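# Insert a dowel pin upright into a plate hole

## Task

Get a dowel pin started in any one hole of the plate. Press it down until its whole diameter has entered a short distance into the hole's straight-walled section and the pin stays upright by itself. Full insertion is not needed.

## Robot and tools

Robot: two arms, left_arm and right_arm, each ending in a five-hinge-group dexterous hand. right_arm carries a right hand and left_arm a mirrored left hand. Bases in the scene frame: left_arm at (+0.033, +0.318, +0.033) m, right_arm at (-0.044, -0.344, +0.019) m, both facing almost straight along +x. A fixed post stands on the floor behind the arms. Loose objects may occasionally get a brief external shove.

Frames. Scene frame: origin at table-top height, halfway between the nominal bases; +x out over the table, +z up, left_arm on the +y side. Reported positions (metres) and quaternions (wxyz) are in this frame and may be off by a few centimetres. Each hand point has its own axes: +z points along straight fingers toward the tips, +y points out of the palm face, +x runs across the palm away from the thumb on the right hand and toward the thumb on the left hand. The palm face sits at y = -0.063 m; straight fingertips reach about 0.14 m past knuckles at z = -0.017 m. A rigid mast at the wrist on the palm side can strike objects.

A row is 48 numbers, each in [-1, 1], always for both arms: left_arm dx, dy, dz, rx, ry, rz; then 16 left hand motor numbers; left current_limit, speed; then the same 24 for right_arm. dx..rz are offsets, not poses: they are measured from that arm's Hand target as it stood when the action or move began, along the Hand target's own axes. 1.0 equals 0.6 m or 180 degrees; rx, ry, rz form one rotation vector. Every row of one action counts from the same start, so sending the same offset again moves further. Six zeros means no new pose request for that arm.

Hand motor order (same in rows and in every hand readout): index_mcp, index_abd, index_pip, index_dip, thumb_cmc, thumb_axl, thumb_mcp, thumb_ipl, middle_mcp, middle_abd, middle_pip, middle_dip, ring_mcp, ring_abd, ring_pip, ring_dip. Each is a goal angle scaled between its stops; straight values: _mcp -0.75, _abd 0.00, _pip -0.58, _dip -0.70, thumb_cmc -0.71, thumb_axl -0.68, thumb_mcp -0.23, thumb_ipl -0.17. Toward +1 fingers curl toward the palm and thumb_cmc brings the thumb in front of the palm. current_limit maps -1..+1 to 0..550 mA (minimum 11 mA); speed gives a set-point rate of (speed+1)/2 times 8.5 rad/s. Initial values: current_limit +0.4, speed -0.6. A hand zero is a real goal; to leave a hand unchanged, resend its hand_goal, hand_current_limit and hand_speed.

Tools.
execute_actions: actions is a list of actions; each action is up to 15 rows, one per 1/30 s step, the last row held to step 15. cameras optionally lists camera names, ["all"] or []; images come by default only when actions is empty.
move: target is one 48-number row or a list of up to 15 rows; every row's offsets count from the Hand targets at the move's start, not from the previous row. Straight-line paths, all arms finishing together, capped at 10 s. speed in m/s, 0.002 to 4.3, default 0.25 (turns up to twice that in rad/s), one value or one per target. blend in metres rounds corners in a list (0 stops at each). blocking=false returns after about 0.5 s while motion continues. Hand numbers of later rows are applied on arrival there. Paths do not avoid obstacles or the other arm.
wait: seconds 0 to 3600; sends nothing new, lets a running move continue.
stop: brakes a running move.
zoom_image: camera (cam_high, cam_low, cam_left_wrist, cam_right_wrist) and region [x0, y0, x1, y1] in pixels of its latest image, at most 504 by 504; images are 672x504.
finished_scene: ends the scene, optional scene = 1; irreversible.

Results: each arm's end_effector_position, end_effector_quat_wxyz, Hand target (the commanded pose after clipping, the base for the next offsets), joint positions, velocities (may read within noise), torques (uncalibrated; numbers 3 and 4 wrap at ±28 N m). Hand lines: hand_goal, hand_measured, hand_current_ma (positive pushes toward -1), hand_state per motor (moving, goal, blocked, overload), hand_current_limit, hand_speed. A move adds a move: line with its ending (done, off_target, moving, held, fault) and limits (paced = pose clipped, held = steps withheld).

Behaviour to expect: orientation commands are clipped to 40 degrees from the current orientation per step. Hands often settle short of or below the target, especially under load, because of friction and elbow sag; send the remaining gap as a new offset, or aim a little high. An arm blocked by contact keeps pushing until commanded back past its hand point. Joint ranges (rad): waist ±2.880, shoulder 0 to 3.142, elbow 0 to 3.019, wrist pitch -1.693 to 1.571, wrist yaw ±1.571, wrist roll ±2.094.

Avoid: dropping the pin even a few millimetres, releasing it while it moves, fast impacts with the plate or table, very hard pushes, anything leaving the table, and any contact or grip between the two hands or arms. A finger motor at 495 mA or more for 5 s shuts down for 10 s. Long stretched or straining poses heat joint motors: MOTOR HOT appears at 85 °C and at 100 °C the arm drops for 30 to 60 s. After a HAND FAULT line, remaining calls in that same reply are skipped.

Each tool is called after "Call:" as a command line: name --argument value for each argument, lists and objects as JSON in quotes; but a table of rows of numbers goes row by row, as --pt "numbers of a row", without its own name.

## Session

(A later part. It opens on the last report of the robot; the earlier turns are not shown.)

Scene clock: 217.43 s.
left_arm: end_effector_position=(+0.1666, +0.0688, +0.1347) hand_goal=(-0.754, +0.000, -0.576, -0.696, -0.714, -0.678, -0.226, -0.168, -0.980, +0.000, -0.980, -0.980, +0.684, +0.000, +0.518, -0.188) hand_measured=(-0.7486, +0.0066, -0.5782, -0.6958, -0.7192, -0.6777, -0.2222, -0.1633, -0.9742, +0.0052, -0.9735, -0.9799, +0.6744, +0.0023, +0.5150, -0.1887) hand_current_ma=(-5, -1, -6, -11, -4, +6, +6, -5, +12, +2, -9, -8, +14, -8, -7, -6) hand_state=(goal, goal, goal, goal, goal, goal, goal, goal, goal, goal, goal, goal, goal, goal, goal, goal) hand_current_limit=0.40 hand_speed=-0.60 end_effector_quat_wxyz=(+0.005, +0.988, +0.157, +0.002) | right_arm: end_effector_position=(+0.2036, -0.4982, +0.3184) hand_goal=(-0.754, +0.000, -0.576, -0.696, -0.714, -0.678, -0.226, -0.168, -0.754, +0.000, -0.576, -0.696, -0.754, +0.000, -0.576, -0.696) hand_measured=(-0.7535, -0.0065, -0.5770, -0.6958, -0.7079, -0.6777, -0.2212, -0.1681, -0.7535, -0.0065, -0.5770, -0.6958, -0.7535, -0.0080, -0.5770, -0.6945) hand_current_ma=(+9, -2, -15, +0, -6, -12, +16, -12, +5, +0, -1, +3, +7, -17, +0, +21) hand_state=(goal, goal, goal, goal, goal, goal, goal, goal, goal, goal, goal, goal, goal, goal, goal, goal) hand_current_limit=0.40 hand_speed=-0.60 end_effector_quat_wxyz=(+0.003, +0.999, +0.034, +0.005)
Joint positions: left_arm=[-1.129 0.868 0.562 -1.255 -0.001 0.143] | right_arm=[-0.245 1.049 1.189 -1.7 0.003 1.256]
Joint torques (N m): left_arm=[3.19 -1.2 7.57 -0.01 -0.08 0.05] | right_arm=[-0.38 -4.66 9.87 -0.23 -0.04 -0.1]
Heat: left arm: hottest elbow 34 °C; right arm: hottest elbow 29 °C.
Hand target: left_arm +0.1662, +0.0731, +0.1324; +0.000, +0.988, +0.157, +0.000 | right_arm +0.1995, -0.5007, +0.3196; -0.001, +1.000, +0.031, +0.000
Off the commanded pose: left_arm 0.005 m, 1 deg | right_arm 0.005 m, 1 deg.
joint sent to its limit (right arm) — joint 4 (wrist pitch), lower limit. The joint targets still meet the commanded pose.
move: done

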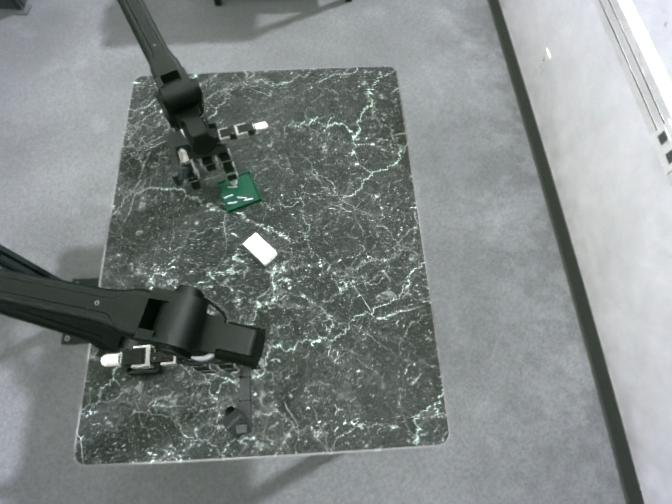

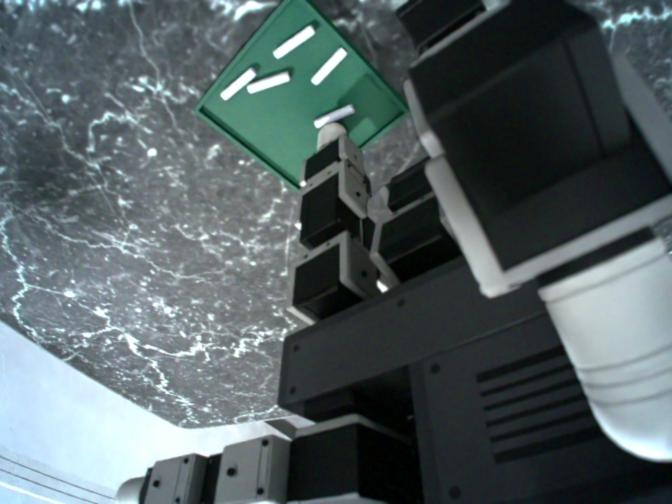

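Call:
move --pt "0.0095 0.0031 0.001 0 0 0 -0.754 0 -0.576 -0.696 -0.714 -0.678 -0.226 -0.168 -0.98 0 -0.98 -0.98 0.685 0 0.518 -0.188 0.4 -0.6 0 0 0 0 0 0 -0.754 0 -0.576 -0.696 -0.714 -0.678 -0.226 -0.168 -0.754 0 -0.576 -0.696 -0.754 0 -0.576 -0.696 0.4 -0.6" --pt "0.0018 0.0321 0.001 0 0 0 -0.754 0 -0.576 -0.696 -0.714 -0.678 -0.226 -0.168 -0.98 0 -0.98 -0.98 0.685 0 0.518 -0.188 0.4 -0.6 0 0 0 0 0 0 -0.754 0 -0.576 -0.696 -0.714 -0.678 -0.226 -0.168 -0.754 0 -0.576 -0.696 -0.754 0 -0.576 -0.696 0.4 -0.6" --speed 0.03 --cameras '["cam_high","cam_left_wrist"]'

Call:
zoom_image --camera "cam_high" --region '[205, 155, 275, 207]'

Call:
zoom_image --camera "cam_left_wrist" --region '[180, 0, 420, 180]'

Scene clock: 219.60 s.
left_arm: end_effector_position=(+0.1723, +0.0634, +0.1321) hand_goal=(-0.754, +0.000, -0.576, -0.696, -0.714, -0.678, -0.226, -0.168, -0.980, +0.000, -0.980, -0.980, +0.684, +0.000, +0.518, -0.188) hand_measured=(-0.7764, +0.0154, -0.5898, -0.7047, -0.7192, -0.6777, -0.2212, -0.1643, -0.9742, +0.0037, -0.9722, -0.9799, +0.6756, +0.0008, +0.5163, -0.1887) hand_current_ma=(-12, +9, -8, -3, +8, -1, -2, -3, +13, -2, -15, +1, +1, -9, +0, -5) hand_state=(blocked, goal, goal, goal, goal, goal, goal, goal, goal, goal, goal, goal, goal, goal, goal, goal) hand_current_limit=0.40 hand_speed=-0.60 end_effector_quat_wxyz=(-0.002, +0.987, +0.158, +0.002) | right_arm: end_effector_position=(+0.2036, -0.4982, +0.3184) hand_goal=(-0.754, +0.000, -0.576, -0.696, -0.714, -0.678, -0.226, -0.168, -0.754, +0.000, -0.576, -0.696, -0.754, +0.000, -0.576, -0.696) hand_measured=(-0.7535, -0.0065, -0.5770, -0.6958, -0.7079, -0.6767, -0.2212, -0.1672, -0.7523, -0.0080, -0.5770, -0.6958, -0.7535, -0.0095, -0.5770, -0.6971) hand_current_ma=(+13, -15, -9, -12, +5, -10, +5, -3, +5, +0, -5, -10, +2, -12, -5, +12) hand_state=(goal, goal, goal, goal, goal, goal, goal, goal, goal, goal, goal, goal, goal, goal, goal, goal) hand_current_limit=0.40 hand_speed=-0.60 end_effector_quat_wxyz=(+0.003, +0.999, +0.034, +0.005)
Joint positions: left_arm=[-1.121 0.908 0.577 -1.243 -0.005 0.15] | right_arm=[-0.245 1.049 1.189 -1.7 0.003 1.256]
Joint torques (N m): left_arm=[2.08 0.67 8.79 1.11 0.09 -0.09] | right_arm=[-0.91 -4.07 10 0.02 -0.04 -0.08]
Heat: left arm: hottest elbow 35 °C; right arm: hottest elbow 29 °C.
Hand target: left_arm +0.1731, +0.0552, +0.1318; +0.000, +0.988, +0.157, +0.000 | right_arm +0.1995, -0.5007, +0.3196; -0.001, +1.000, +0.031, +0.000
Off the commanded pose: left_arm 0.008 m, 0 deg | right_arm 0.005 m, 1 deg.
joint sent to its limit (right arm) — joint 4 (wrist pitch), lower limit. The joint targets still meet the commanded pose.
move: done

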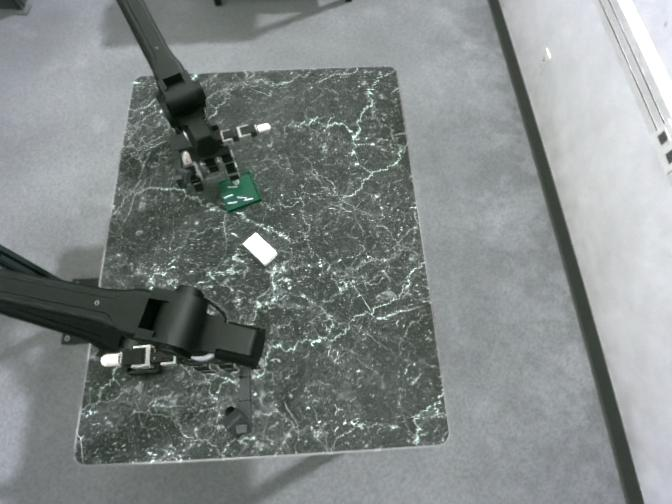

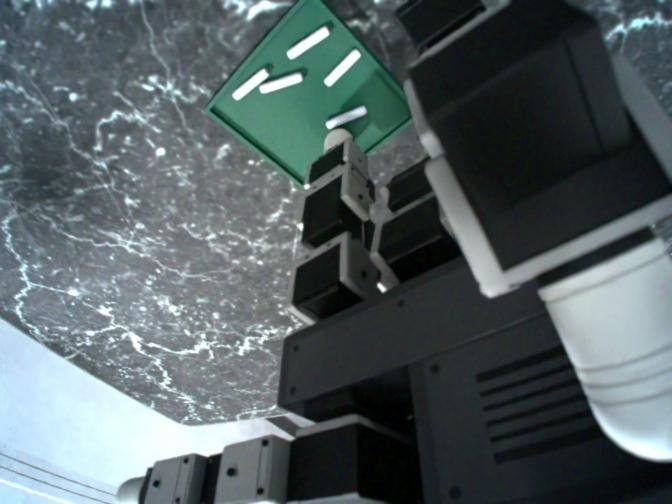

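Scaled by 7.200 from the camera's image (finer frame: 960x720).

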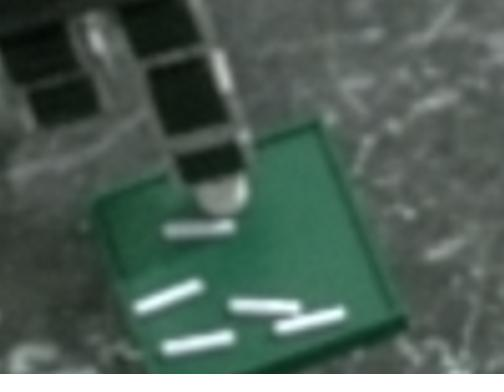

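Scaled by 2.100 from the camera's image (finer frame: 960x720).

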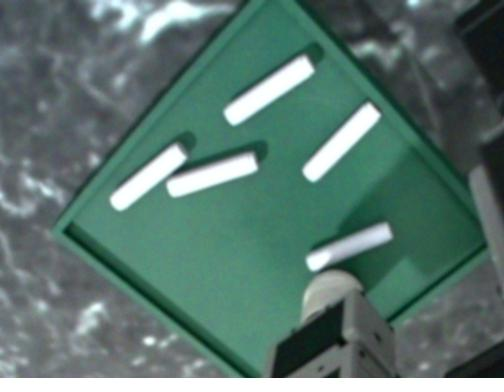

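Call:
move --target '[-0.0033,0.0124,-0.0035,0,0,0,-0.754,0,-0.576,-0.696,-0.714,-0.678,-0.226,-0.168,-0.98,0,-0.98,-0.98,0.685,0,0.518,-0.188,0.4,-0.6,0,0,0,0,0,0,-0.754,0,-0.576,-0.696,-0.714,-0.678,-0.226,-0.168,-0.754,0,-0.576,-0.696,-0.754,0,-0.576,-0.696,0.4,-0.6]' --speed 0.03 --cameras '["cam_high","cam_left_wrist"]'

Call:
zoom_image --camera "cam_high" --region '[205, 155, 275, 207]'

Call:
zoom_image --camera "cam_left_wrist" --region '[180, 0, 420, 180]'

Scene clock: 220.53 s.
left_arm: end_effector_position=(+0.1720, +0.0586, +0.1313) hand_goal=(-0.754, +0.000, -0.576, -0.696, -0.714, -0.678, -0.226, -0.168, -0.980, +0.000, -0.980, -0.980, +0.684, +0.000, +0.518, -0.188) hand_measured=(-0.7884, -0.0021, -0.5962, -0.7085, -0.7192, -0.6767, -0.2212, -0.1643, -0.9742, +0.0037, -0.9735, -0.9812, +0.6756, +0.0008, +0.5150, -0.1874) hand_current_ma=(-14, +2, -16, -8, -4, +5, +10, +2, +9, +5, -9, +1, +10, -10, +1, -2) hand_state=(blocked, goal, blocked, goal, goal, goal, goal, goal, goal, goal, goal, goal, goal, goal, goal, goal) hand_current_limit=0.40 hand_speed=-0.60 end_effector_quat_wxyz=(-0.007, +0.987, +0.158, +0.001) | right_arm: end_effector_position=(+0.2036, -0.4982, +0.3184) hand_goal=(-0.754, +0.000, -0.576, -0.696, -0.714, -0.678, -0.226, -0.168, -0.754, +0.000, -0.576, -0.696, -0.754, +0.000, -0.576, -0.696) hand_measured=(-0.7547, -0.0065, -0.5757, -0.6958, -0.7079, -0.6777, -0.2203, -0.1681, -0.7535, -0.0065, -0.5757, -0.6958, -0.7535, -0.0095, -0.5757, -0.6971) hand_current_ma=(+10, -11, -10, -12, +3, -11, +9, -17, +9, -3, -3, -10, +1, -17, -4, +9) hand_state=(goal, goal, goal, goal, goal, goal, goal, goal, goal, goal, goal, goal, goal, goal, goal, goal) hand_current_limit=0.40 hand_speed=-0.60 end_effector_quat_wxyz=(+0.003, +0.999, +0.034, +0.005)
Joint positions: left_arm=[-1.134 0.931 0.589 -1.241 -0.006 0.135] | right_arm=[-0.245 1.049 1.189 -1.7 0.003 1.256]
Joint torques (N m): left_arm=[2.08 0.38 9.16 1.1 0.12 -0.06] | right_arm=[-0.62 -4.84 10.11 -0.12 0.01 -0.06]
Heat: left arm: hottest elbow 35 °C; right arm: hottest elbow 29 °C.
Hand target: left_arm +0.1736, +0.0474, +0.1339; +0.000, +0.988, +0.157, +0.000 | right_arm +0.1995, -0.5007, +0.3196; -0.001, +1.000, +0.031, +0.000
Off the commanded pose: left_arm 0.012 m, 1 deg | right_arm 0.005 m, 1 deg.
joint sent to its limit (right arm) — joint 4 (wrist pitch), lower limit. The joint targets still meet the commanded pose.
move: off_target (left_arm)

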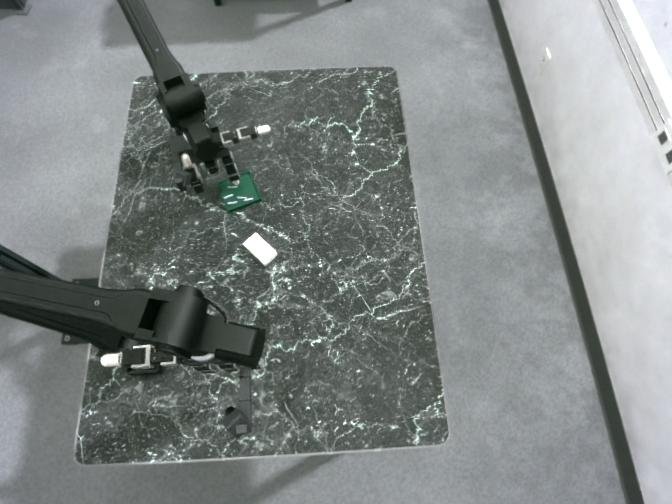

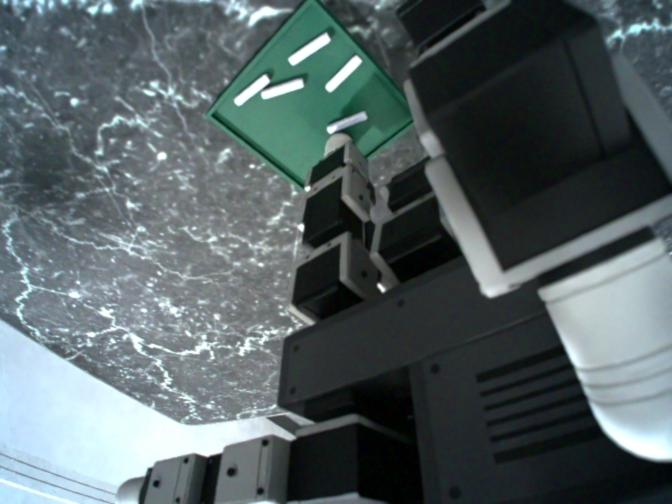

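Scaled by 7.200 from the camera's image (finer frame: 960x720).

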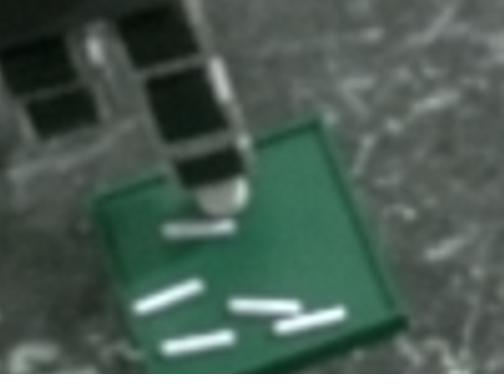

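Scaled by 2.100 from the camera's image (finer frame: 960x720).

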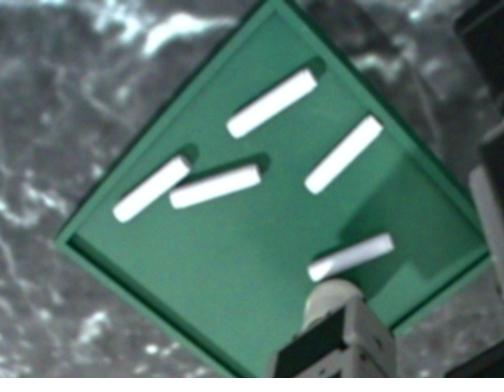

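Call:
move --pt "0.012 0.0225 -0.06 0 0 0 -0.808 0 -0.576 -0.696 -0.714 -0.678 -0.226 -0.168 -0.98 0 -0.98 -0.98 0.685 0 0.518 -0.188 0.4 -0.6 0 0 0 0 0 0 -0.754 0 -0.576 -0.696 -0.714 -0.678 -0.226 -0.168 -0.754 0 -0.576 -0.696 -0.754 0 -0.576 -0.696 0.4 -0.6" --pt "-0.0388 -0.0132 -0.1185 0 0 0 -0.808 0 -0.576 -0.696 -0.714 -0.678 -0.226 -0.168 -0.98 0 -0.98 -0.98 0.685 0 0.518 -0.188 0.4 -0.6 0 0 0 0 0 0 -0.754 0 -0.576 -0.696 -0.714 -0.678 -0.226 -0.168 -0.754 0 -0.576 -0.696 -0.754 0 -0.576 -0.696 0.4 -0.6" --pt "-0.0388 -0.0132 -0.0193 0 0 0 -0.808 0 -0.576 -0.696 -0.714 -0.678 -0.226 -0.168 -0.98 0 -0.98 -0.98 0.685 0 0.518 -0.188 0.4 -0.6 0 0 0 0 0 0 -0.754 0 -0.576 -0.696 -0.714 -0.678 -0.226 -0.168 -0.754 0 -0.576 -0.696 -0.754 0 -0.576 -0.696 0.4 -0.6" --speed 0.08 --blend '[0.005,0,0]' --cameras '["cam_high","cam_left_wrist"]'

Call:
zoom_image --camera "cam_high" --region '[205, 155, 275, 207]'

Call:
zoom_image --camera "cam_left_wrist" --region '[180, 0, 420, 180]'

Scene clock: 224.70 s.
left_arm: end_effector_position=(+0.1502, +0.0488, +0.1497) hand_goal=(-0.808, +0.000, -0.576, -0.696, -0.714, -0.678, -0.226, -0.168, -0.980, +0.000, -0.980, -0.980, +0.684, +0.000, +0.518, -0.188) hand_measured=(-0.8041, -0.0036, -0.5757, -0.7022, -0.7117, -0.6777, -0.2222, -0.1643, -0.9742, +0.0037, -0.9735, -0.9799, +0.6756, +0.0008, +0.5150, -0.1887) hand_current_ma=(-3, +3, -9, -8, +7, +6, +5, -1, +9, +5, -4, -3, +5, -4, -4, -6) hand_state=(goal, goal, goal, goal, goal, goal, goal, goal, goal, goal, goal, goal, goal, goal, goal, goal) hand_current_limit=0.40 hand_speed=-0.60 end_effector_quat_wxyz=(+0.001, +0.988, +0.157, -0.001) | right_arm: end_effector_position=(+0.2036, -0.4982, +0.3184) hand_goal=(-0.754, +0.000, -0.576, -0.696, -0.714, -0.678, -0.226, -0.168, -0.754, +0.000, -0.576, -0.696, -0.754, +0.000, -0.576, -0.696) hand_measured=(-0.7535, -0.0065, -0.5770, -0.6958, -0.7079, -0.6767, -0.2222, -0.1681, -0.7523, -0.0065, -0.5757, -0.6958, -0.7523, -0.0080, -0.5757, -0.6958) hand_current_ma=(+15, -11, -11, -13, +7, -5, +6, -6, +8, +0, +0, -3, +0, -18, +3, +14) hand_state=(goal, goal, goal, goal, goal, goal, goal, goal, goal, goal, goal, goal, goal, goal, goal, goal) hand_current_limit=0.40 hand_speed=-0.60 end_effector_quat_wxyz=(+0.003, +0.999, +0.034, +0.005)
Joint positions: left_arm=[-1.241 0.9 0.621 -1.289 0.002 0.031] | right_arm=[-0.245 1.049 1.189 -1.7 0.003 1.256]
Joint torques (N m): left_arm=[2.14 -0.73 7.51 0.99 -0.16 -0.12] | right_arm=[-0.97 -4.6 9.83 -0.01 -0.07 -0.04]
Heat: left arm: hottest elbow 35 °C; right arm: hottest elbow 29 °C.
Hand target: left_arm +0.1490, +0.0477, +0.1455; +0.000, +0.988, +0.157, +0.000 | right_arm +0.1995, -0.5007, +0.3196; -0.001, +1.000, +0.031, +0.000
Off the commanded pose: left_arm 0.005 m, 0 deg | right_arm 0.005 m, 1 deg.
joint sent to its limit (right arm) — joint 4 (wrist pitch), lower limit. The joint targets still meet the commanded pose.
move: done

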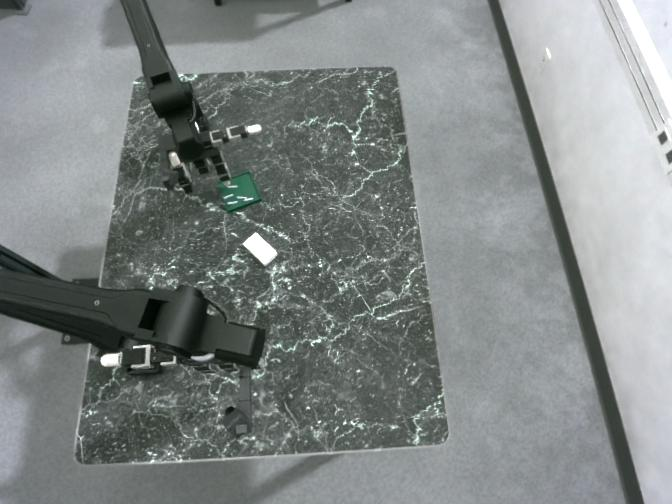

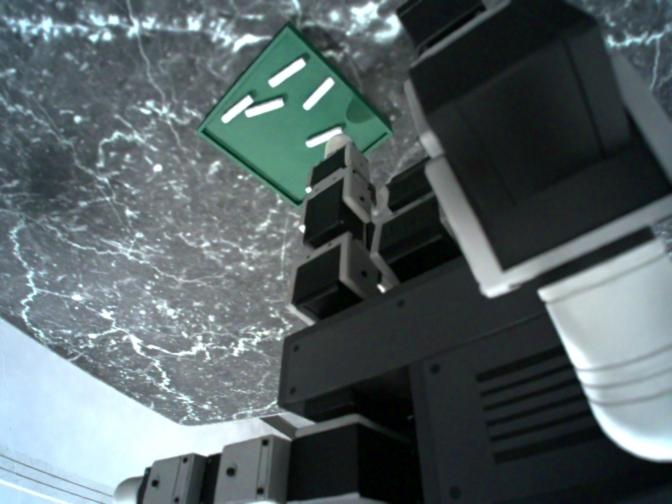

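Scaled by 7.200 from the camera's image (finer frame: 960x720).

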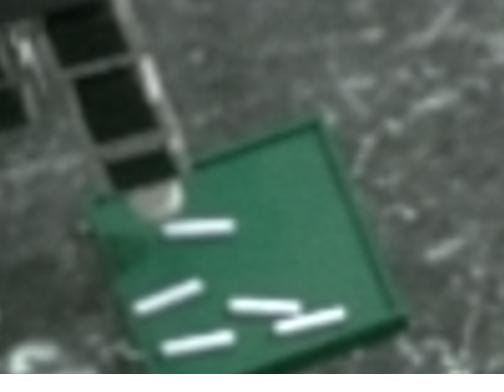

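Scaled by 2.100 from the camera's image (finer frame: 960x720).

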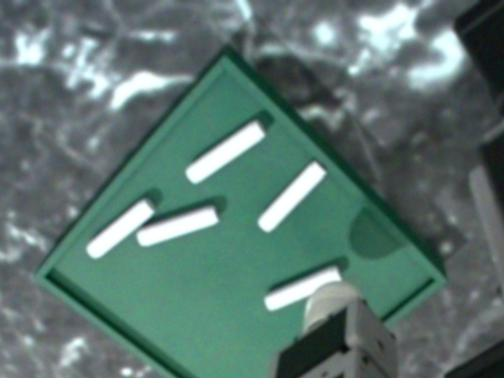

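Call:
move --pt "0 0 0.0005 0 0 0 -0.838 -0.031 -0.576 -0.696 -0.714 -0.678 -0.226 -0.168 -0.98 0 -0.98 -0.98 0.685 0 0.518 -0.188 0.4 -0.8 0 0 0 0 0 0 -0.754 0 -0.576 -0.696 -0.714 -0.678 -0.226 -0.168 -0.754 0 -0.576 -0.696 -0.754 0 -0.576 -0.696 0.4 -0.6" --pt "0 0 0.0217 0 0 0 -0.838 -0.031 -0.576 -0.696 -0.714 -0.678 -0.226 -0.168 -0.98 0 -0.98 -0.98 0.685 0 0.518 -0.188 0.4 -0.8 0 0 0 0 0 0 -0.754 0 -0.576 -0.696 -0.714 -0.678 -0.226 -0.168 -0.754 0 -0.576 -0.696 -0.754 0 -0.576 -0.696 0.4 -0.6" --speed 0.03 --cameras '["cam_high","cam_left_wrist"]'

Call:
zoom_image --camera "cam_high" --region '[205, 155, 275, 207]'

Call:
zoom_image --camera "cam_left_wrist" --region '[180, 0, 420, 180]'

Scene clock: 227.10 s.
left_arm: end_effector_position=(+0.1502, +0.0484, +0.1371) hand_goal=(-0.838, -0.032, -0.576, -0.696, -0.714, -0.678, -0.226, -0.168, -0.980, +0.000, -0.980, -0.980, +0.684, +0.000, +0.518, -0.188) hand_measured=(-0.8282, -0.0270, -0.5757, -0.7022, -0.7142, -0.6777, -0.2212, -0.1643, -0.9742, +0.0037, -0.9735, -0.9799, +0.6744, +0.0023, +0.5150, -0.1887) hand_current_ma=(-5, +6, -11, -11, +8, +2, +8, +8, +9, +5, -7, -3, +11, -11, +3, -5) hand_state=(goal, goal, goal, goal, goal, goal, goal, goal, goal, goal, goal, goal, goal, goal, goal, goal) hand_current_limit=0.40 hand_speed=-0.80 end_effector_quat_wxyz=(+0.002, +0.988, +0.157, +0.000) | right_arm: end_effector_position=(+0.2036, -0.4982, +0.3184) hand_goal=(-0.754, +0.000, -0.576, -0.696, -0.714, -0.678, -0.226, -0.168, -0.754, +0.000, -0.576, -0.696, -0.754, +0.000, -0.576, -0.696) hand_measured=(-0.7535, -0.0065, -0.5770, -0.6971, -0.7092, -0.6767, -0.2203, -0.1672, -0.7547, -0.0080, -0.5770, -0.6958, -0.7535, -0.0095, -0.5782, -0.6958) hand_current_ma=(+9, -9, -13, -10, +1, -8, +15, -4, +11, +0, -3, -10, +5, -20, -3, +11) hand_state=(goal, goal, goal, goal, goal, goal, goal, goal, goal, goal, goal, goal, goal, goal, goal, goal) hand_current_limit=0.40 hand_speed=-0.60 end_effector_quat_wxyz=(+0.003, +0.999, +0.034, +0.005)
Joint positions: left_arm=[-1.242 0.915 0.593 -1.246 0.002 0.031] | right_arm=[-0.245 1.049 1.189 -1.7 0.003 1.256]
Joint torques (N m): left_arm=[2.2 -0.67 7.34 0.83 -0.16 -0.13] | right_arm=[-0.97 -4.95 9.78 -0.2 -0.04 -0.07]
Heat: left arm: hottest elbow 35 °C; right arm: hottest elbow 29 °C.
Hand target: left_arm +0.1490, +0.0477, +0.1326; +0.000, +0.988, +0.157, +0.000 | right_arm +0.1995, -0.5007, +0.3196; -0.001, +1.000, +0.031, +0.000
Off the commanded pose: left_arm 0.005 m, 0 deg | right_arm 0.005 m, 1 deg.
joint sent to its limit (right arm) — joint 4 (wrist pitch), lower limit. The joint targets still meet the commanded pose.
move: done

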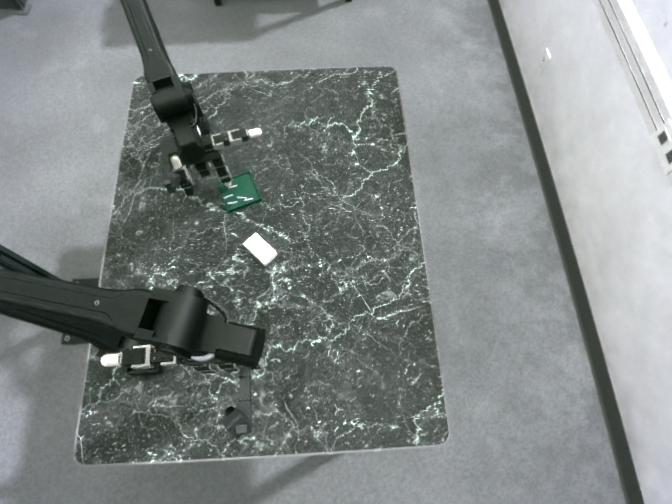

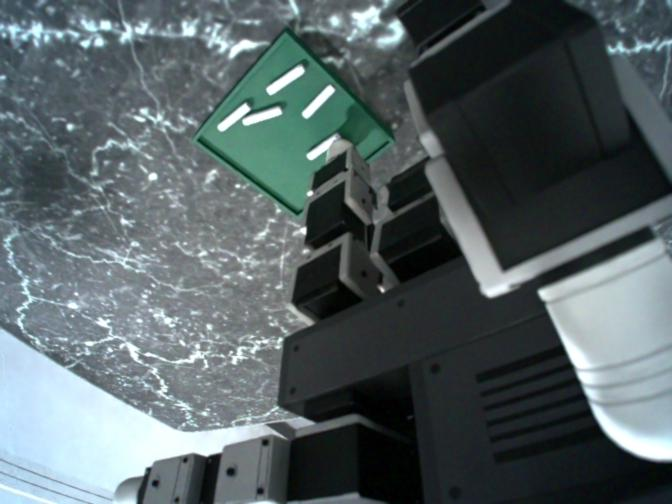

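Scaled by 7.200 from the camera's image (finer frame: 960x720).

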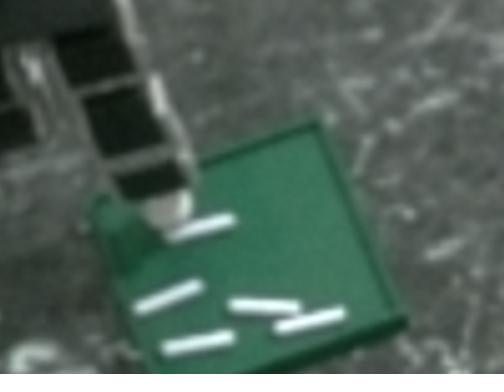

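Scaled by 2.100 from the camera's image (finer frame: 960x720).

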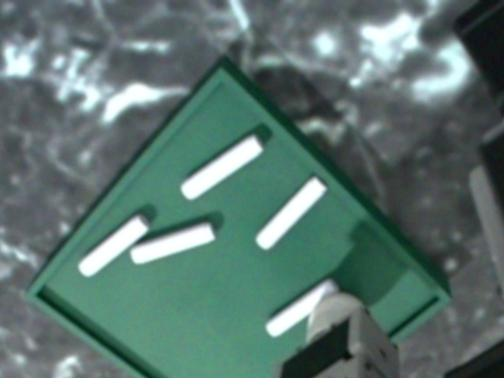

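Call:
move --pt "0 0 0.0055 0 0 0 -0.80 -0.031 -0.576 -0.696 -0.714 -0.678 -0.226 -0.168 -0.98 0 -0.98 -0.98 0.685 0 0.518 -0.188 0.4 -0.9 0 0 0 0 0 0 -0.754 0 -0.576 -0.696 -0.714 -0.678 -0.226 -0.168 -0.754 0 -0.576 -0.696 -0.754 0 -0.576 -0.696 0.4 -0.6" --speed 0.02 --cameras '["cam_high","cam_left_wrist"]'

Call:
zoom_image --camera "cam_high" --region '[205, 155, 275, 207]'

Call:
zoom_image --camera "cam_left_wrist" --region '[180, 0, 420, 180]'

Scene clock: 228.27 s.
left_arm: end_effector_position=(+0.1502, +0.0485, +0.1337) hand_goal=(-0.800, -0.032, -0.576, -0.696, -0.714, -0.678, -0.226, -0.168, -0.980, +0.000, -0.980, -0.980, +0.684, +0.000, +0.518, -0.188) hand_measured=(-0.8005, -0.0256, -0.5795, -0.7009, -0.7142, -0.6767, -0.2222, -0.1643, -0.9742, +0.0052, -0.9735, -0.9799, +0.6744, +0.0023, +0.5150, -0.1874) hand_current_ma=(-8, -1, -7, -1, +1, +6, +4, -2, +9, +7, -8, -5, +11, +3, +4, -2) hand_state=(goal, goal, moving, goal, goal, goal, goal, goal, goal, goal, goal, goal, goal, goal, goal, goal) hand_current_limit=0.40 hand_speed=-0.90 end_effector_quat_wxyz=(+0.002, +0.988, +0.157, +0.000) | right_arm: end_effector_position=(+0.2036, -0.4982, +0.3184) hand_goal=(-0.754, +0.000, -0.576, -0.696, -0.714, -0.678, -0.226, -0.168, -0.754, +0.000, -0.576, -0.696, -0.754, +0.000, -0.576, -0.696) hand_measured=(-0.7523, -0.0065, -0.5770, -0.6958, -0.7079, -0.6777, -0.2212, -0.1672, -0.7523, -0.0080, -0.5770, -0.6958, -0.7523, -0.0080, -0.5757, -0.6945) hand_current_ma=(+12, -9, -11, -11, -4, -18, +8, -8, +2, -6, +3, -9, +2, -18, -6, +8) hand_state=(goal, goal, goal, goal, goal, goal, goal, goal, goal, goal, goal, goal, goal, goal, goal, goal) hand_current_limit=0.40 hand_speed=-0.60 end_effector_quat_wxyz=(+0.003, +0.999, +0.034, +0.005)
Joint positions: left_arm=[-1.242 0.919 0.586 -1.235 0.002 0.031] | right_arm=[-0.245 1.049 1.189 -1.7 0.003 1.256]
Joint torques (N m): left_arm=[2.02 -0.73 7.34 1.03 -0.17 -0.12] | right_arm=[-0.85 -4.78 9.92 -0.24 0.01 -0.07]
Heat: left arm: hottest elbow 35 °C; right arm: hottest elbow 29 °C.
Hand target: left_arm +0.1490, +0.0478, +0.1292; +0.000, +0.988, +0.157, +0.000 | right_arm +0.1995, -0.5007, +0.3196; -0.001, +1.000, +0.031, +0.000
Off the commanded pose: left_arm 0.005 m, 0 deg | right_arm 0.005 m, 1 deg.
joint sent to its limit (right arm) — joint 4 (wrist pitch), lower limit. The joint targets still meet the commanded pose.
move: done

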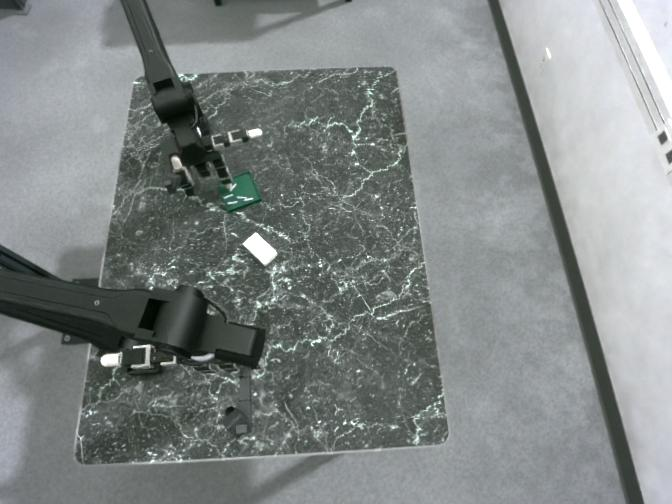

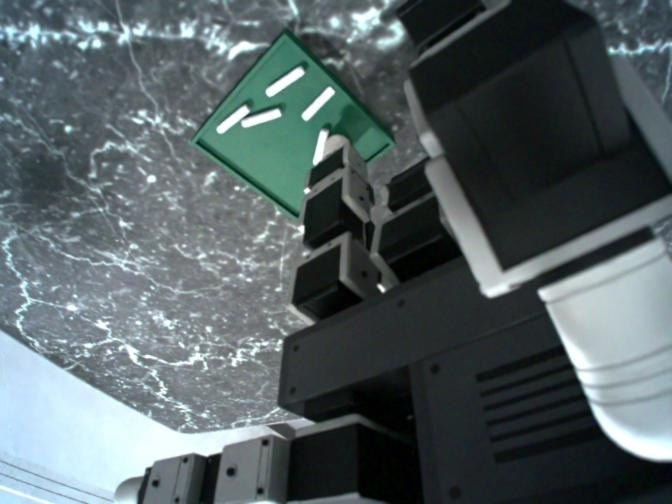

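Scaled by 7.200 from the camera's image (finer frame: 960x720).

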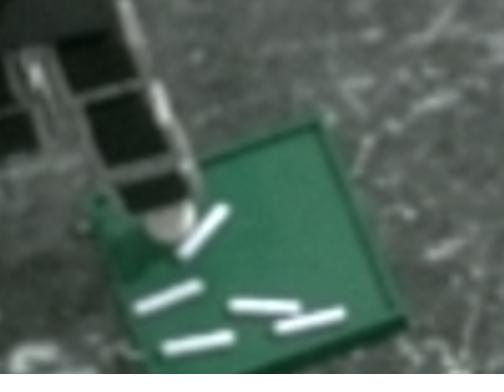

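Scaled by 2.100 from the camera's image (finer frame: 960x720).

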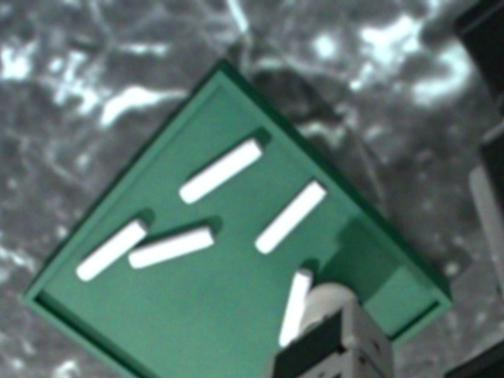

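Call:
move --target '[0,0,0,0,0,0,-0.765,-0.10,-0.576,-0.696,-0.714,-0.678,-0.226,-0.168,-0.98,0,-0.98,-0.98,0.685,0,0.518,-0.188,0.4,-0.95,0,0,0,0,0,0,-0.754,0,-0.576,-0.696,-0.714,-0.678,-0.226,-0.168,-0.754,0,-0.576,-0.696,-0.754,0,-0.576,-0.696,0.4,-0.6]' --speed 0.02 --cameras '["cam_high","cam_left_wrist"]'

Call:
zoom_image --camera "cam_high" --region '[205, 155, 275, 207]'

Call:
zoom_image --camera "cam_left_wrist" --region '[180, 0, 420, 180]'

Scene clock: 229.23 s.
left_arm: end_effector_position=(+0.1501, +0.0484, +0.1337) hand_goal=(-0.766, -0.100, -0.576, -0.696, -0.714, -0.678, -0.226, -0.168, -0.980, +0.000, -0.980, -0.980, +0.684, +0.000, +0.518, -0.188) hand_measured=(-0.7655, -0.0915, -0.5744, -0.6971, -0.7192, -0.6777, -0.2212, -0.1643, -0.9742, +0.0037, -0.9735, -0.9799, +0.6744, +0.0008, +0.5150, -0.1887) hand_current_ma=(-2, -2, -5, -7, +7, +1, +2, -2, +12, +5, -10, -4, +8, -6, +0, -7) hand_state=(goal, goal, goal, goal, goal, goal, goal, goal, goal, goal, goal, goal, goal, goal, goal, goal) hand_current_limit=0.40 hand_speed=-0.95 end_effector_quat_wxyz=(+0.002, +0.988, +0.157, +0.000) | right_arm: end_effector_position=(+0.2036, -0.4982, +0.3184) hand_goal=(-0.754, +0.000, -0.576, -0.696, -0.714, -0.678, -0.226, -0.168, -0.754, +0.000, -0.576, -0.696, -0.754, +0.000, -0.576, -0.696) hand_measured=(-0.7535, -0.0065, -0.5757, -0.6958, -0.7092, -0.6777, -0.2222, -0.1672, -0.7535, -0.0065, -0.5770, -0.6958, -0.7523, -0.0080, -0.5770, -0.6958) hand_current_ma=(+10, -7, -4, -8, +3, -2, +5, -11, +11, +5, -2, -7, -3, -22, +0, +12) hand_state=(goal, goal, goal, goal, goal, goal, goal, goal, goal, goal, goal, goal, goal, goal, goal, goal) hand_current_limit=0.40 hand_speed=-0.60 end_effector_quat_wxyz=(+0.003, +0.999, +0.034, +0.005)
Joint positions: left_arm=[-1.242 0.919 0.586 -1.235 0.002 0.03] | right_arm=[-0.245 1.049 1.189 -1.7 0.003 1.256]
Joint torques (N m): left_arm=[2.32 -0.79 7.34 0.94 -0.17 -0.11] | right_arm=[-0.73 -4.66 10.11 -0.12 -0.05 -0.06]
Heat: left arm: hottest elbow 34 °C; right arm: hottest elbow 29 °C.
Hand target: left_arm +0.1490, +0.0478, +0.1291; +0.000, +0.988, +0.157, +0.000 | right_arm +0.1995, -0.5007, +0.3196; -0.001, +1.000, +0.031, +0.000
Off the commanded pose: left_arm 0.005 m, 0 deg | right_arm 0.005 m, 1 deg.
joint sent to its limit (right arm) — joint 4 (wrist pitch), lower limit. The joint targets still meet the commanded pose.
move: done

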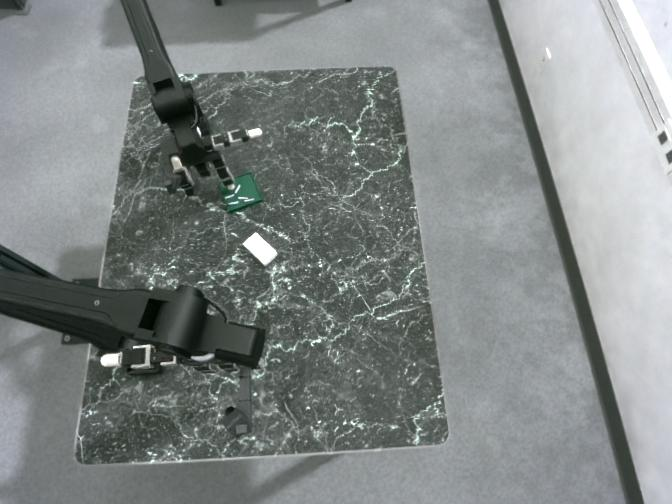

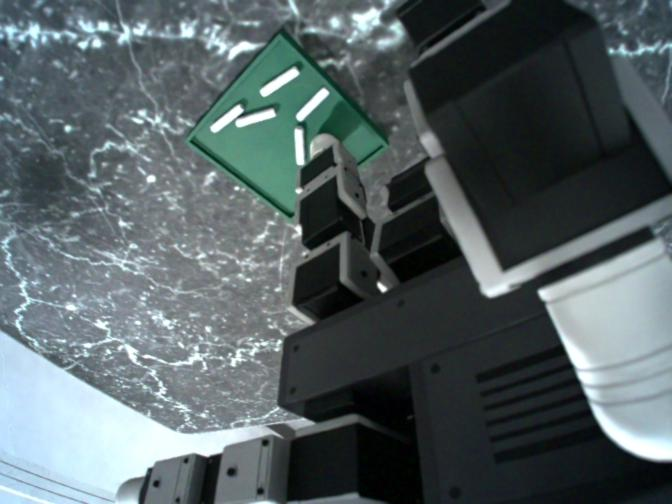

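Scaled by 7.200 from the camera's image (finer frame: 960x720).

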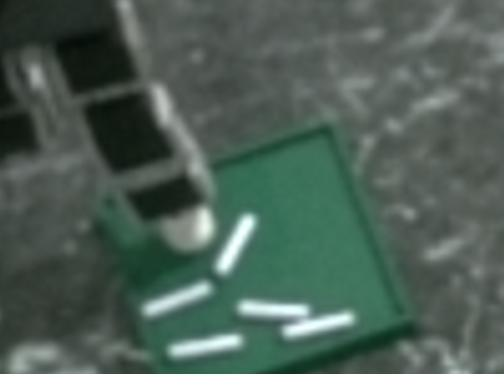

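Scaled by 2.100 from the camera's image (finer frame: 960x720).

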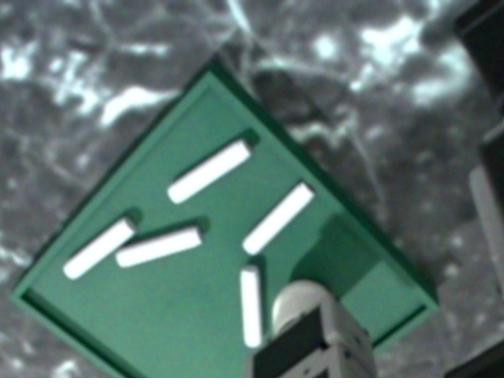

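Call:
move --pt "0.012 0.0225 -0.05 0 0 0 -0.766 -0.1 -0.576 -0.696 -0.714 -0.678 -0.226 -0.168 -0.98 0 -0.98 -0.98 0.685 0 0.518 -0.188 0.4 -0.6 0 0 0 0 0 0 -0.754 0 -0.576 -0.696 -0.714 -0.678 -0.226 -0.168 -0.754 0 -0.576 -0.696 -0.754 0 -0.576 -0.696 0.4 -0.6" --pt "0.0237 0.0147 -0.1265 0 0 0 -0.754 0 -0.576 -0.696 -0.714 -0.678 -0.226 -0.168 -0.98 0 -0.98 -0.98 0.685 0 0.518 -0.188 0.4 -0.6 0 0 0 0 0 0 -0.754 0 -0.576 -0.696 -0.714 -0.678 -0.226 -0.168 -0.754 0 -0.576 -0.696 -0.754 0 -0.576 -0.696 0.4 -0.6" --pt "0.0237 0.0147 -0.0273 0 0 0 -0.754 0 -0.576 -0.696 -0.714 -0.678 -0.226 -0.168 -0.98 0 -0.98 -0.98 0.685 0 0.518 -0.188 0.4 -0.6 0 0 0 0 0 0 -0.754 0 -0.576 -0.696 -0.714 -0.678 -0.226 -0.168 -0.754 0 -0.576 -0.696 -0.754 0 -0.576 -0.696 0.4 -0.6" --pt "0.0237 0.0147 0.0 0 0 0 -0.754 0 -0.576 -0.696 -0.714 -0.678 -0.226 -0.168 -0.98 0 -0.98 -0.98 0.685 0 0.518 -0.188 0.4 -0.6 0 0 0 0 0 0 -0.754 0 -0.576 -0.696 -0.714 -0.678 -0.226 -0.168 -0.754 0 -0.576 -0.696 -0.754 0 -0.576 -0.696 0.4 -0.6" --speed '[0.08,0.08,0.08,0.02]' --blend '[0.005,0,0,0]' --cameras '["cam_high","cam_left_wrist"]'

Call:
zoom_image --camera "cam_high" --region '[205, 155, 275, 207]'

Call:
zoom_image --camera "cam_left_wrist" --region '[180, 0, 420, 180]'

Scene clock: 235.07 s.
left_arm: end_effector_position=(+0.1633, +0.0434, +0.1337) hand_goal=(-0.754, +0.000, -0.576, -0.696, -0.714, -0.678, -0.226, -0.168, -0.980, +0.000, -0.980, -0.980, +0.684, +0.000, +0.518, -0.188) hand_measured=(-0.7523, +0.0037, -0.5718, -0.6983, -0.7117, -0.6767, -0.2222, -0.1643, -0.9742, +0.0052, -0.9735, -0.9799, +0.6756, +0.0008, +0.5150, -0.1887) hand_current_ma=(-8, -6, -13, -3, +2, +0, +11, +0, +10, +4, -13, -3, +11, -12, -5, -2) hand_state=(goal, goal, goal, moving, goal, goal, goal, goal, goal, goal, goal, goal, goal, goal, goal, goal) hand_current_limit=0.40 hand_speed=-0.60 end_effector_quat_wxyz=(+0.001, +0.988, +0.157, +0.000) | right_arm: end_effector_position=(+0.2036, -0.4982, +0.3184) hand_goal=(-0.754, +0.000, -0.576, -0.696, -0.714, -0.678, -0.226, -0.168, -0.754, +0.000, -0.576, -0.696, -0.754, +0.000, -0.576, -0.696) hand_measured=(-0.7535, -0.0065, -0.5770, -0.6945, -0.7079, -0.6777, -0.2222, -0.1681, -0.7535, -0.0080, -0.5770, -0.6945, -0.7535, -0.0080, -0.5770, -0.6958) hand_current_ma=(+15, -15, -5, -9, +8, -1, +11, -9, +12, +6, +3, -3, +12, -13, -6, +10) hand_state=(goal, goal, goal, goal, goal, goal, goal, goal, goal, goal, goal, goal, goal, goal, goal, goal) hand_current_limit=0.40 hand_speed=-0.60 end_effector_quat_wxyz=(+0.003, +0.999, +0.034, +0.005)
Joint positions: left_arm=[-1.193 0.953 0.604 -1.22 0.002 0.077] | right_arm=[-0.245 1.049 1.189 -1.7 0.003 1.256]
Joint torques (N m): left_arm=[3.19 -1.2 7.34 0.96 -0.16 0.07] | right_arm=[-0.67 -4.89 9.85 -0.08 -0.01 -0.04]
Heat: left arm: hottest elbow 34 °C; right arm: hottest elbow 29 °C.
Hand target: left_arm +0.1652, +0.0439, +0.1291; +0.000, +0.988, +0.157, +0.000 | right_arm +0.1995, -0.5007, +0.3196; -0.001, +1.000, +0.031, +0.000
Off the commanded pose: left_arm 0.005 m, 0 deg | right_arm 0.005 m, 1 deg.
joint sent to its limit (right arm) — joint 4 (wrist pitch), lower limit. The joint targets still meet the commanded pose.
move: done; target 2's new numbers were sent with left_arm's hand 0.028 m and 3 deg from that target

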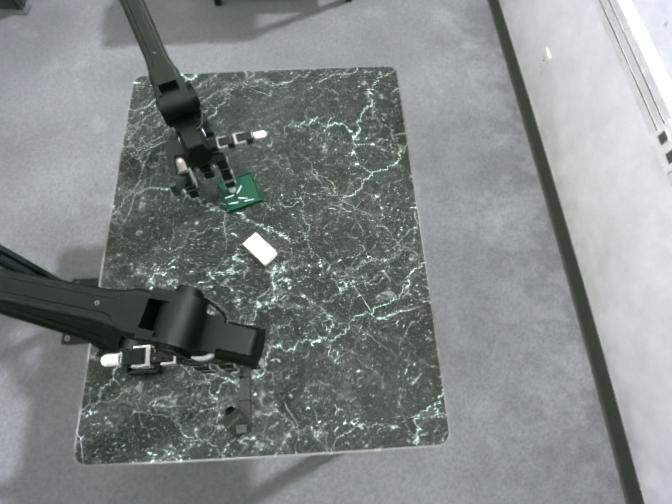

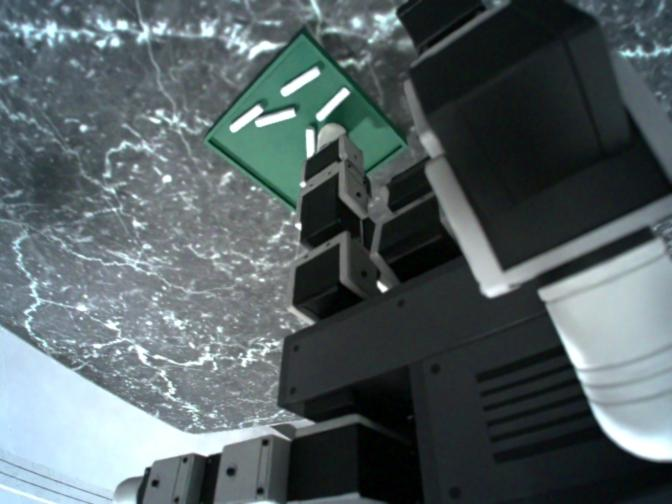

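Scaled by 7.200 from the camera's image (finer frame: 960x720).

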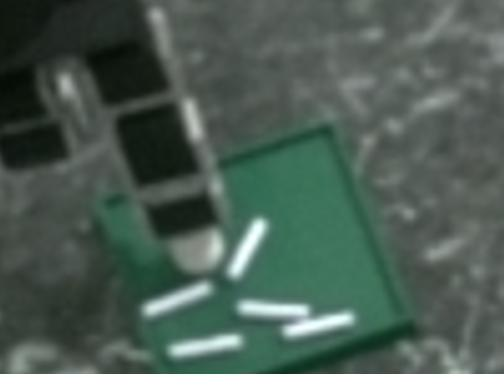

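Scaled by 2.100 from the camera's image (finer frame: 960x720).

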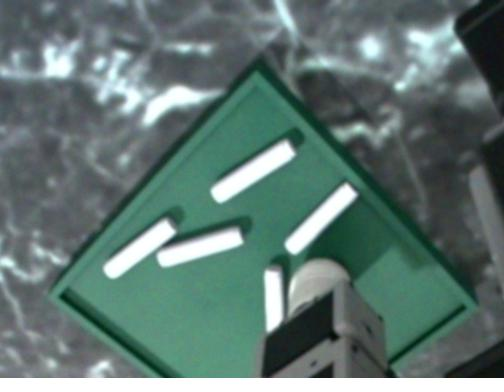

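Call:
move --target '[0,0,0,0,0,0,-0.69,-0.12,-0.576,-0.696,-0.714,-0.678,-0.226,-0.168,-0.98,0,-0.98,-0.98,0.685,0,0.518,-0.188,0.4,-0.96,0,0,0,0,0,0,-0.754,0,-0.576,-0.696,-0.714,-0.678,-0.226,-0.168,-0.754,0,-0.576,-0.696,-0.754,0,-0.576,-0.696,0.4,-0.6]' --speed 0.02 --cameras '["cam_high","cam_left_wrist"]'

Call:
zoom_image --camera "cam_high" --region '[205, 155, 275, 207]'

Call:
zoom_image --camera "cam_left_wrist" --region '[180, 0, 420, 180]'

Scene clock: 236.30 s.
left_arm: end_effector_position=(+0.1634, +0.0432, +0.1338) hand_goal=(-0.690, -0.120, -0.576, -0.696, -0.714, -0.678, -0.226, -0.168, -0.980, +0.000, -0.980, -0.980, +0.684, +0.000, +0.518, -0.188) hand_measured=(-0.6932, -0.1106, -0.5731, -0.7009, -0.7117, -0.6777, -0.2222, -0.1643, -0.9742, +0.0037, -0.9722, -0.9799, +0.6744, +0.0008, +0.5150, -0.1874) hand_current_ma=(-7, +0, -9, -10, +0, +7, +8, -4, +5, +7, -7, -2, +10, -9, +5, -3) hand_state=(goal, goal, goal, goal, goal, goal, goal, goal, goal, goal, goal, goal, goal, goal, goal, goal) hand_current_limit=0.40 hand_speed=-0.96 end_effector_quat_wxyz=(+0.002, +0.988, +0.157, +0.000) | right_arm: end_effector_position=(+0.2036, -0.4982, +0.3184) hand_goal=(-0.754, +0.000, -0.576, -0.696, -0.714, -0.678, -0.226, -0.168, -0.754, +0.000, -0.576, -0.696, -0.754, +0.000, -0.576, -0.696) hand_measured=(-0.7535, -0.0051, -0.5770, -0.6971, -0.7092, -0.6777, -0.2212, -0.1672, -0.7523, -0.0065, -0.5770, -0.6971, -0.7535, -0.0080, -0.5770, -0.6958) hand_current_ma=(+15, -5, -8, -9, +6, -8, +8, -7, +9, +6, -9, -10, -2, -22, -4, +14) hand_state=(goal, goal, goal, goal, goal, goal, goal, goal, goal, goal, goal, goal, goal, goal, goal, goal) hand_current_limit=0.40 hand_speed=-0.60 end_effector_quat_wxyz=(+0.003, +0.999, +0.034, +0.005)
Joint positions: left_arm=[-1.193 0.953 0.604 -1.219 0.002 0.077] | right_arm=[-0.245 1.049 1.189 -1.7 0.003 1.256]
Joint torques (N m): left_arm=[3.31 -1.14 7.34 0.92 -0.16 0.07] | right_arm=[-0.56 -4.78 9.78 -0.1 -0.02 -0.04]
Heat: left arm: hottest elbow 34 °C; right arm: hottest elbow 29 °C.
Hand target: left_arm +0.1652, +0.0438, +0.1291; +0.000, +0.988, +0.157, +0.000 | right_arm +0.1995, -0.5007, +0.3196; -0.001, +1.000, +0.031, +0.000
Off the commanded pose: left_arm 0.005 m, 0 deg | right_arm 0.005 m, 1 deg.
joint sent to its limit (right arm) — joint 4 (wrist pitch), lower limit. The joint targets still meet the commanded pose.
move: done

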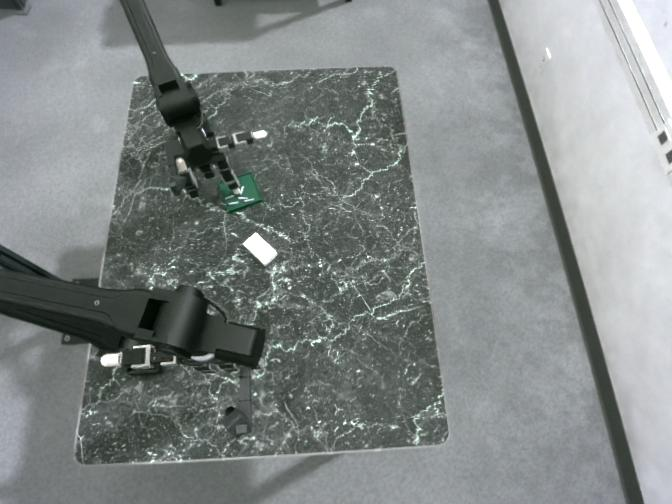

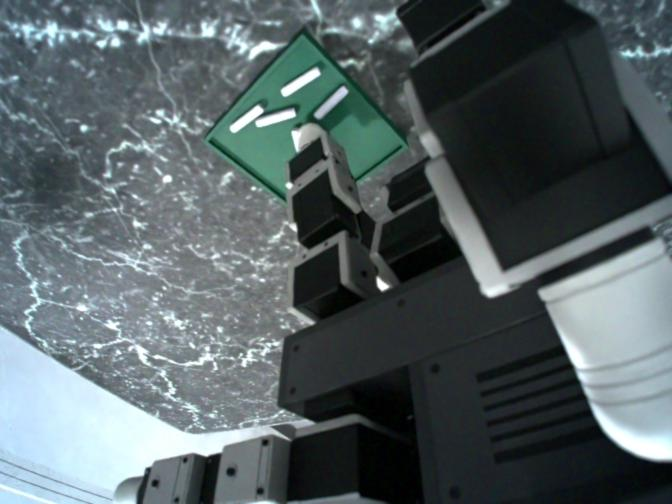

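Scaled by 7.200 from the camera's image (finer frame: 960x720).

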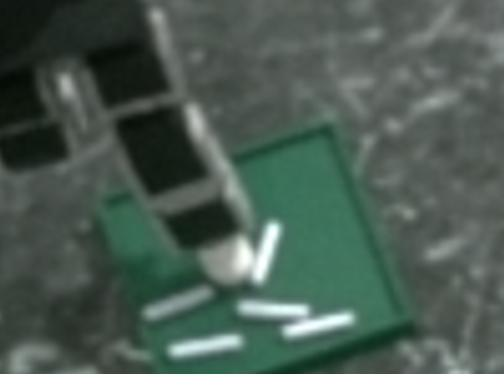

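Scaled by 2.100 from the camera's image (finer frame: 960x720).

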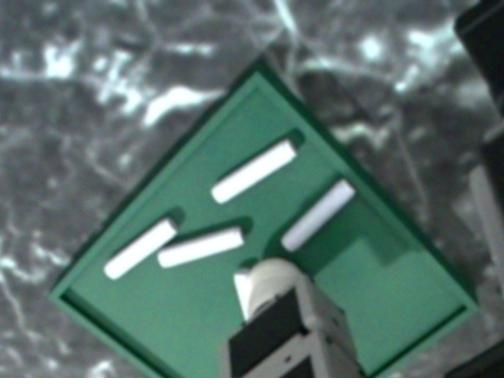

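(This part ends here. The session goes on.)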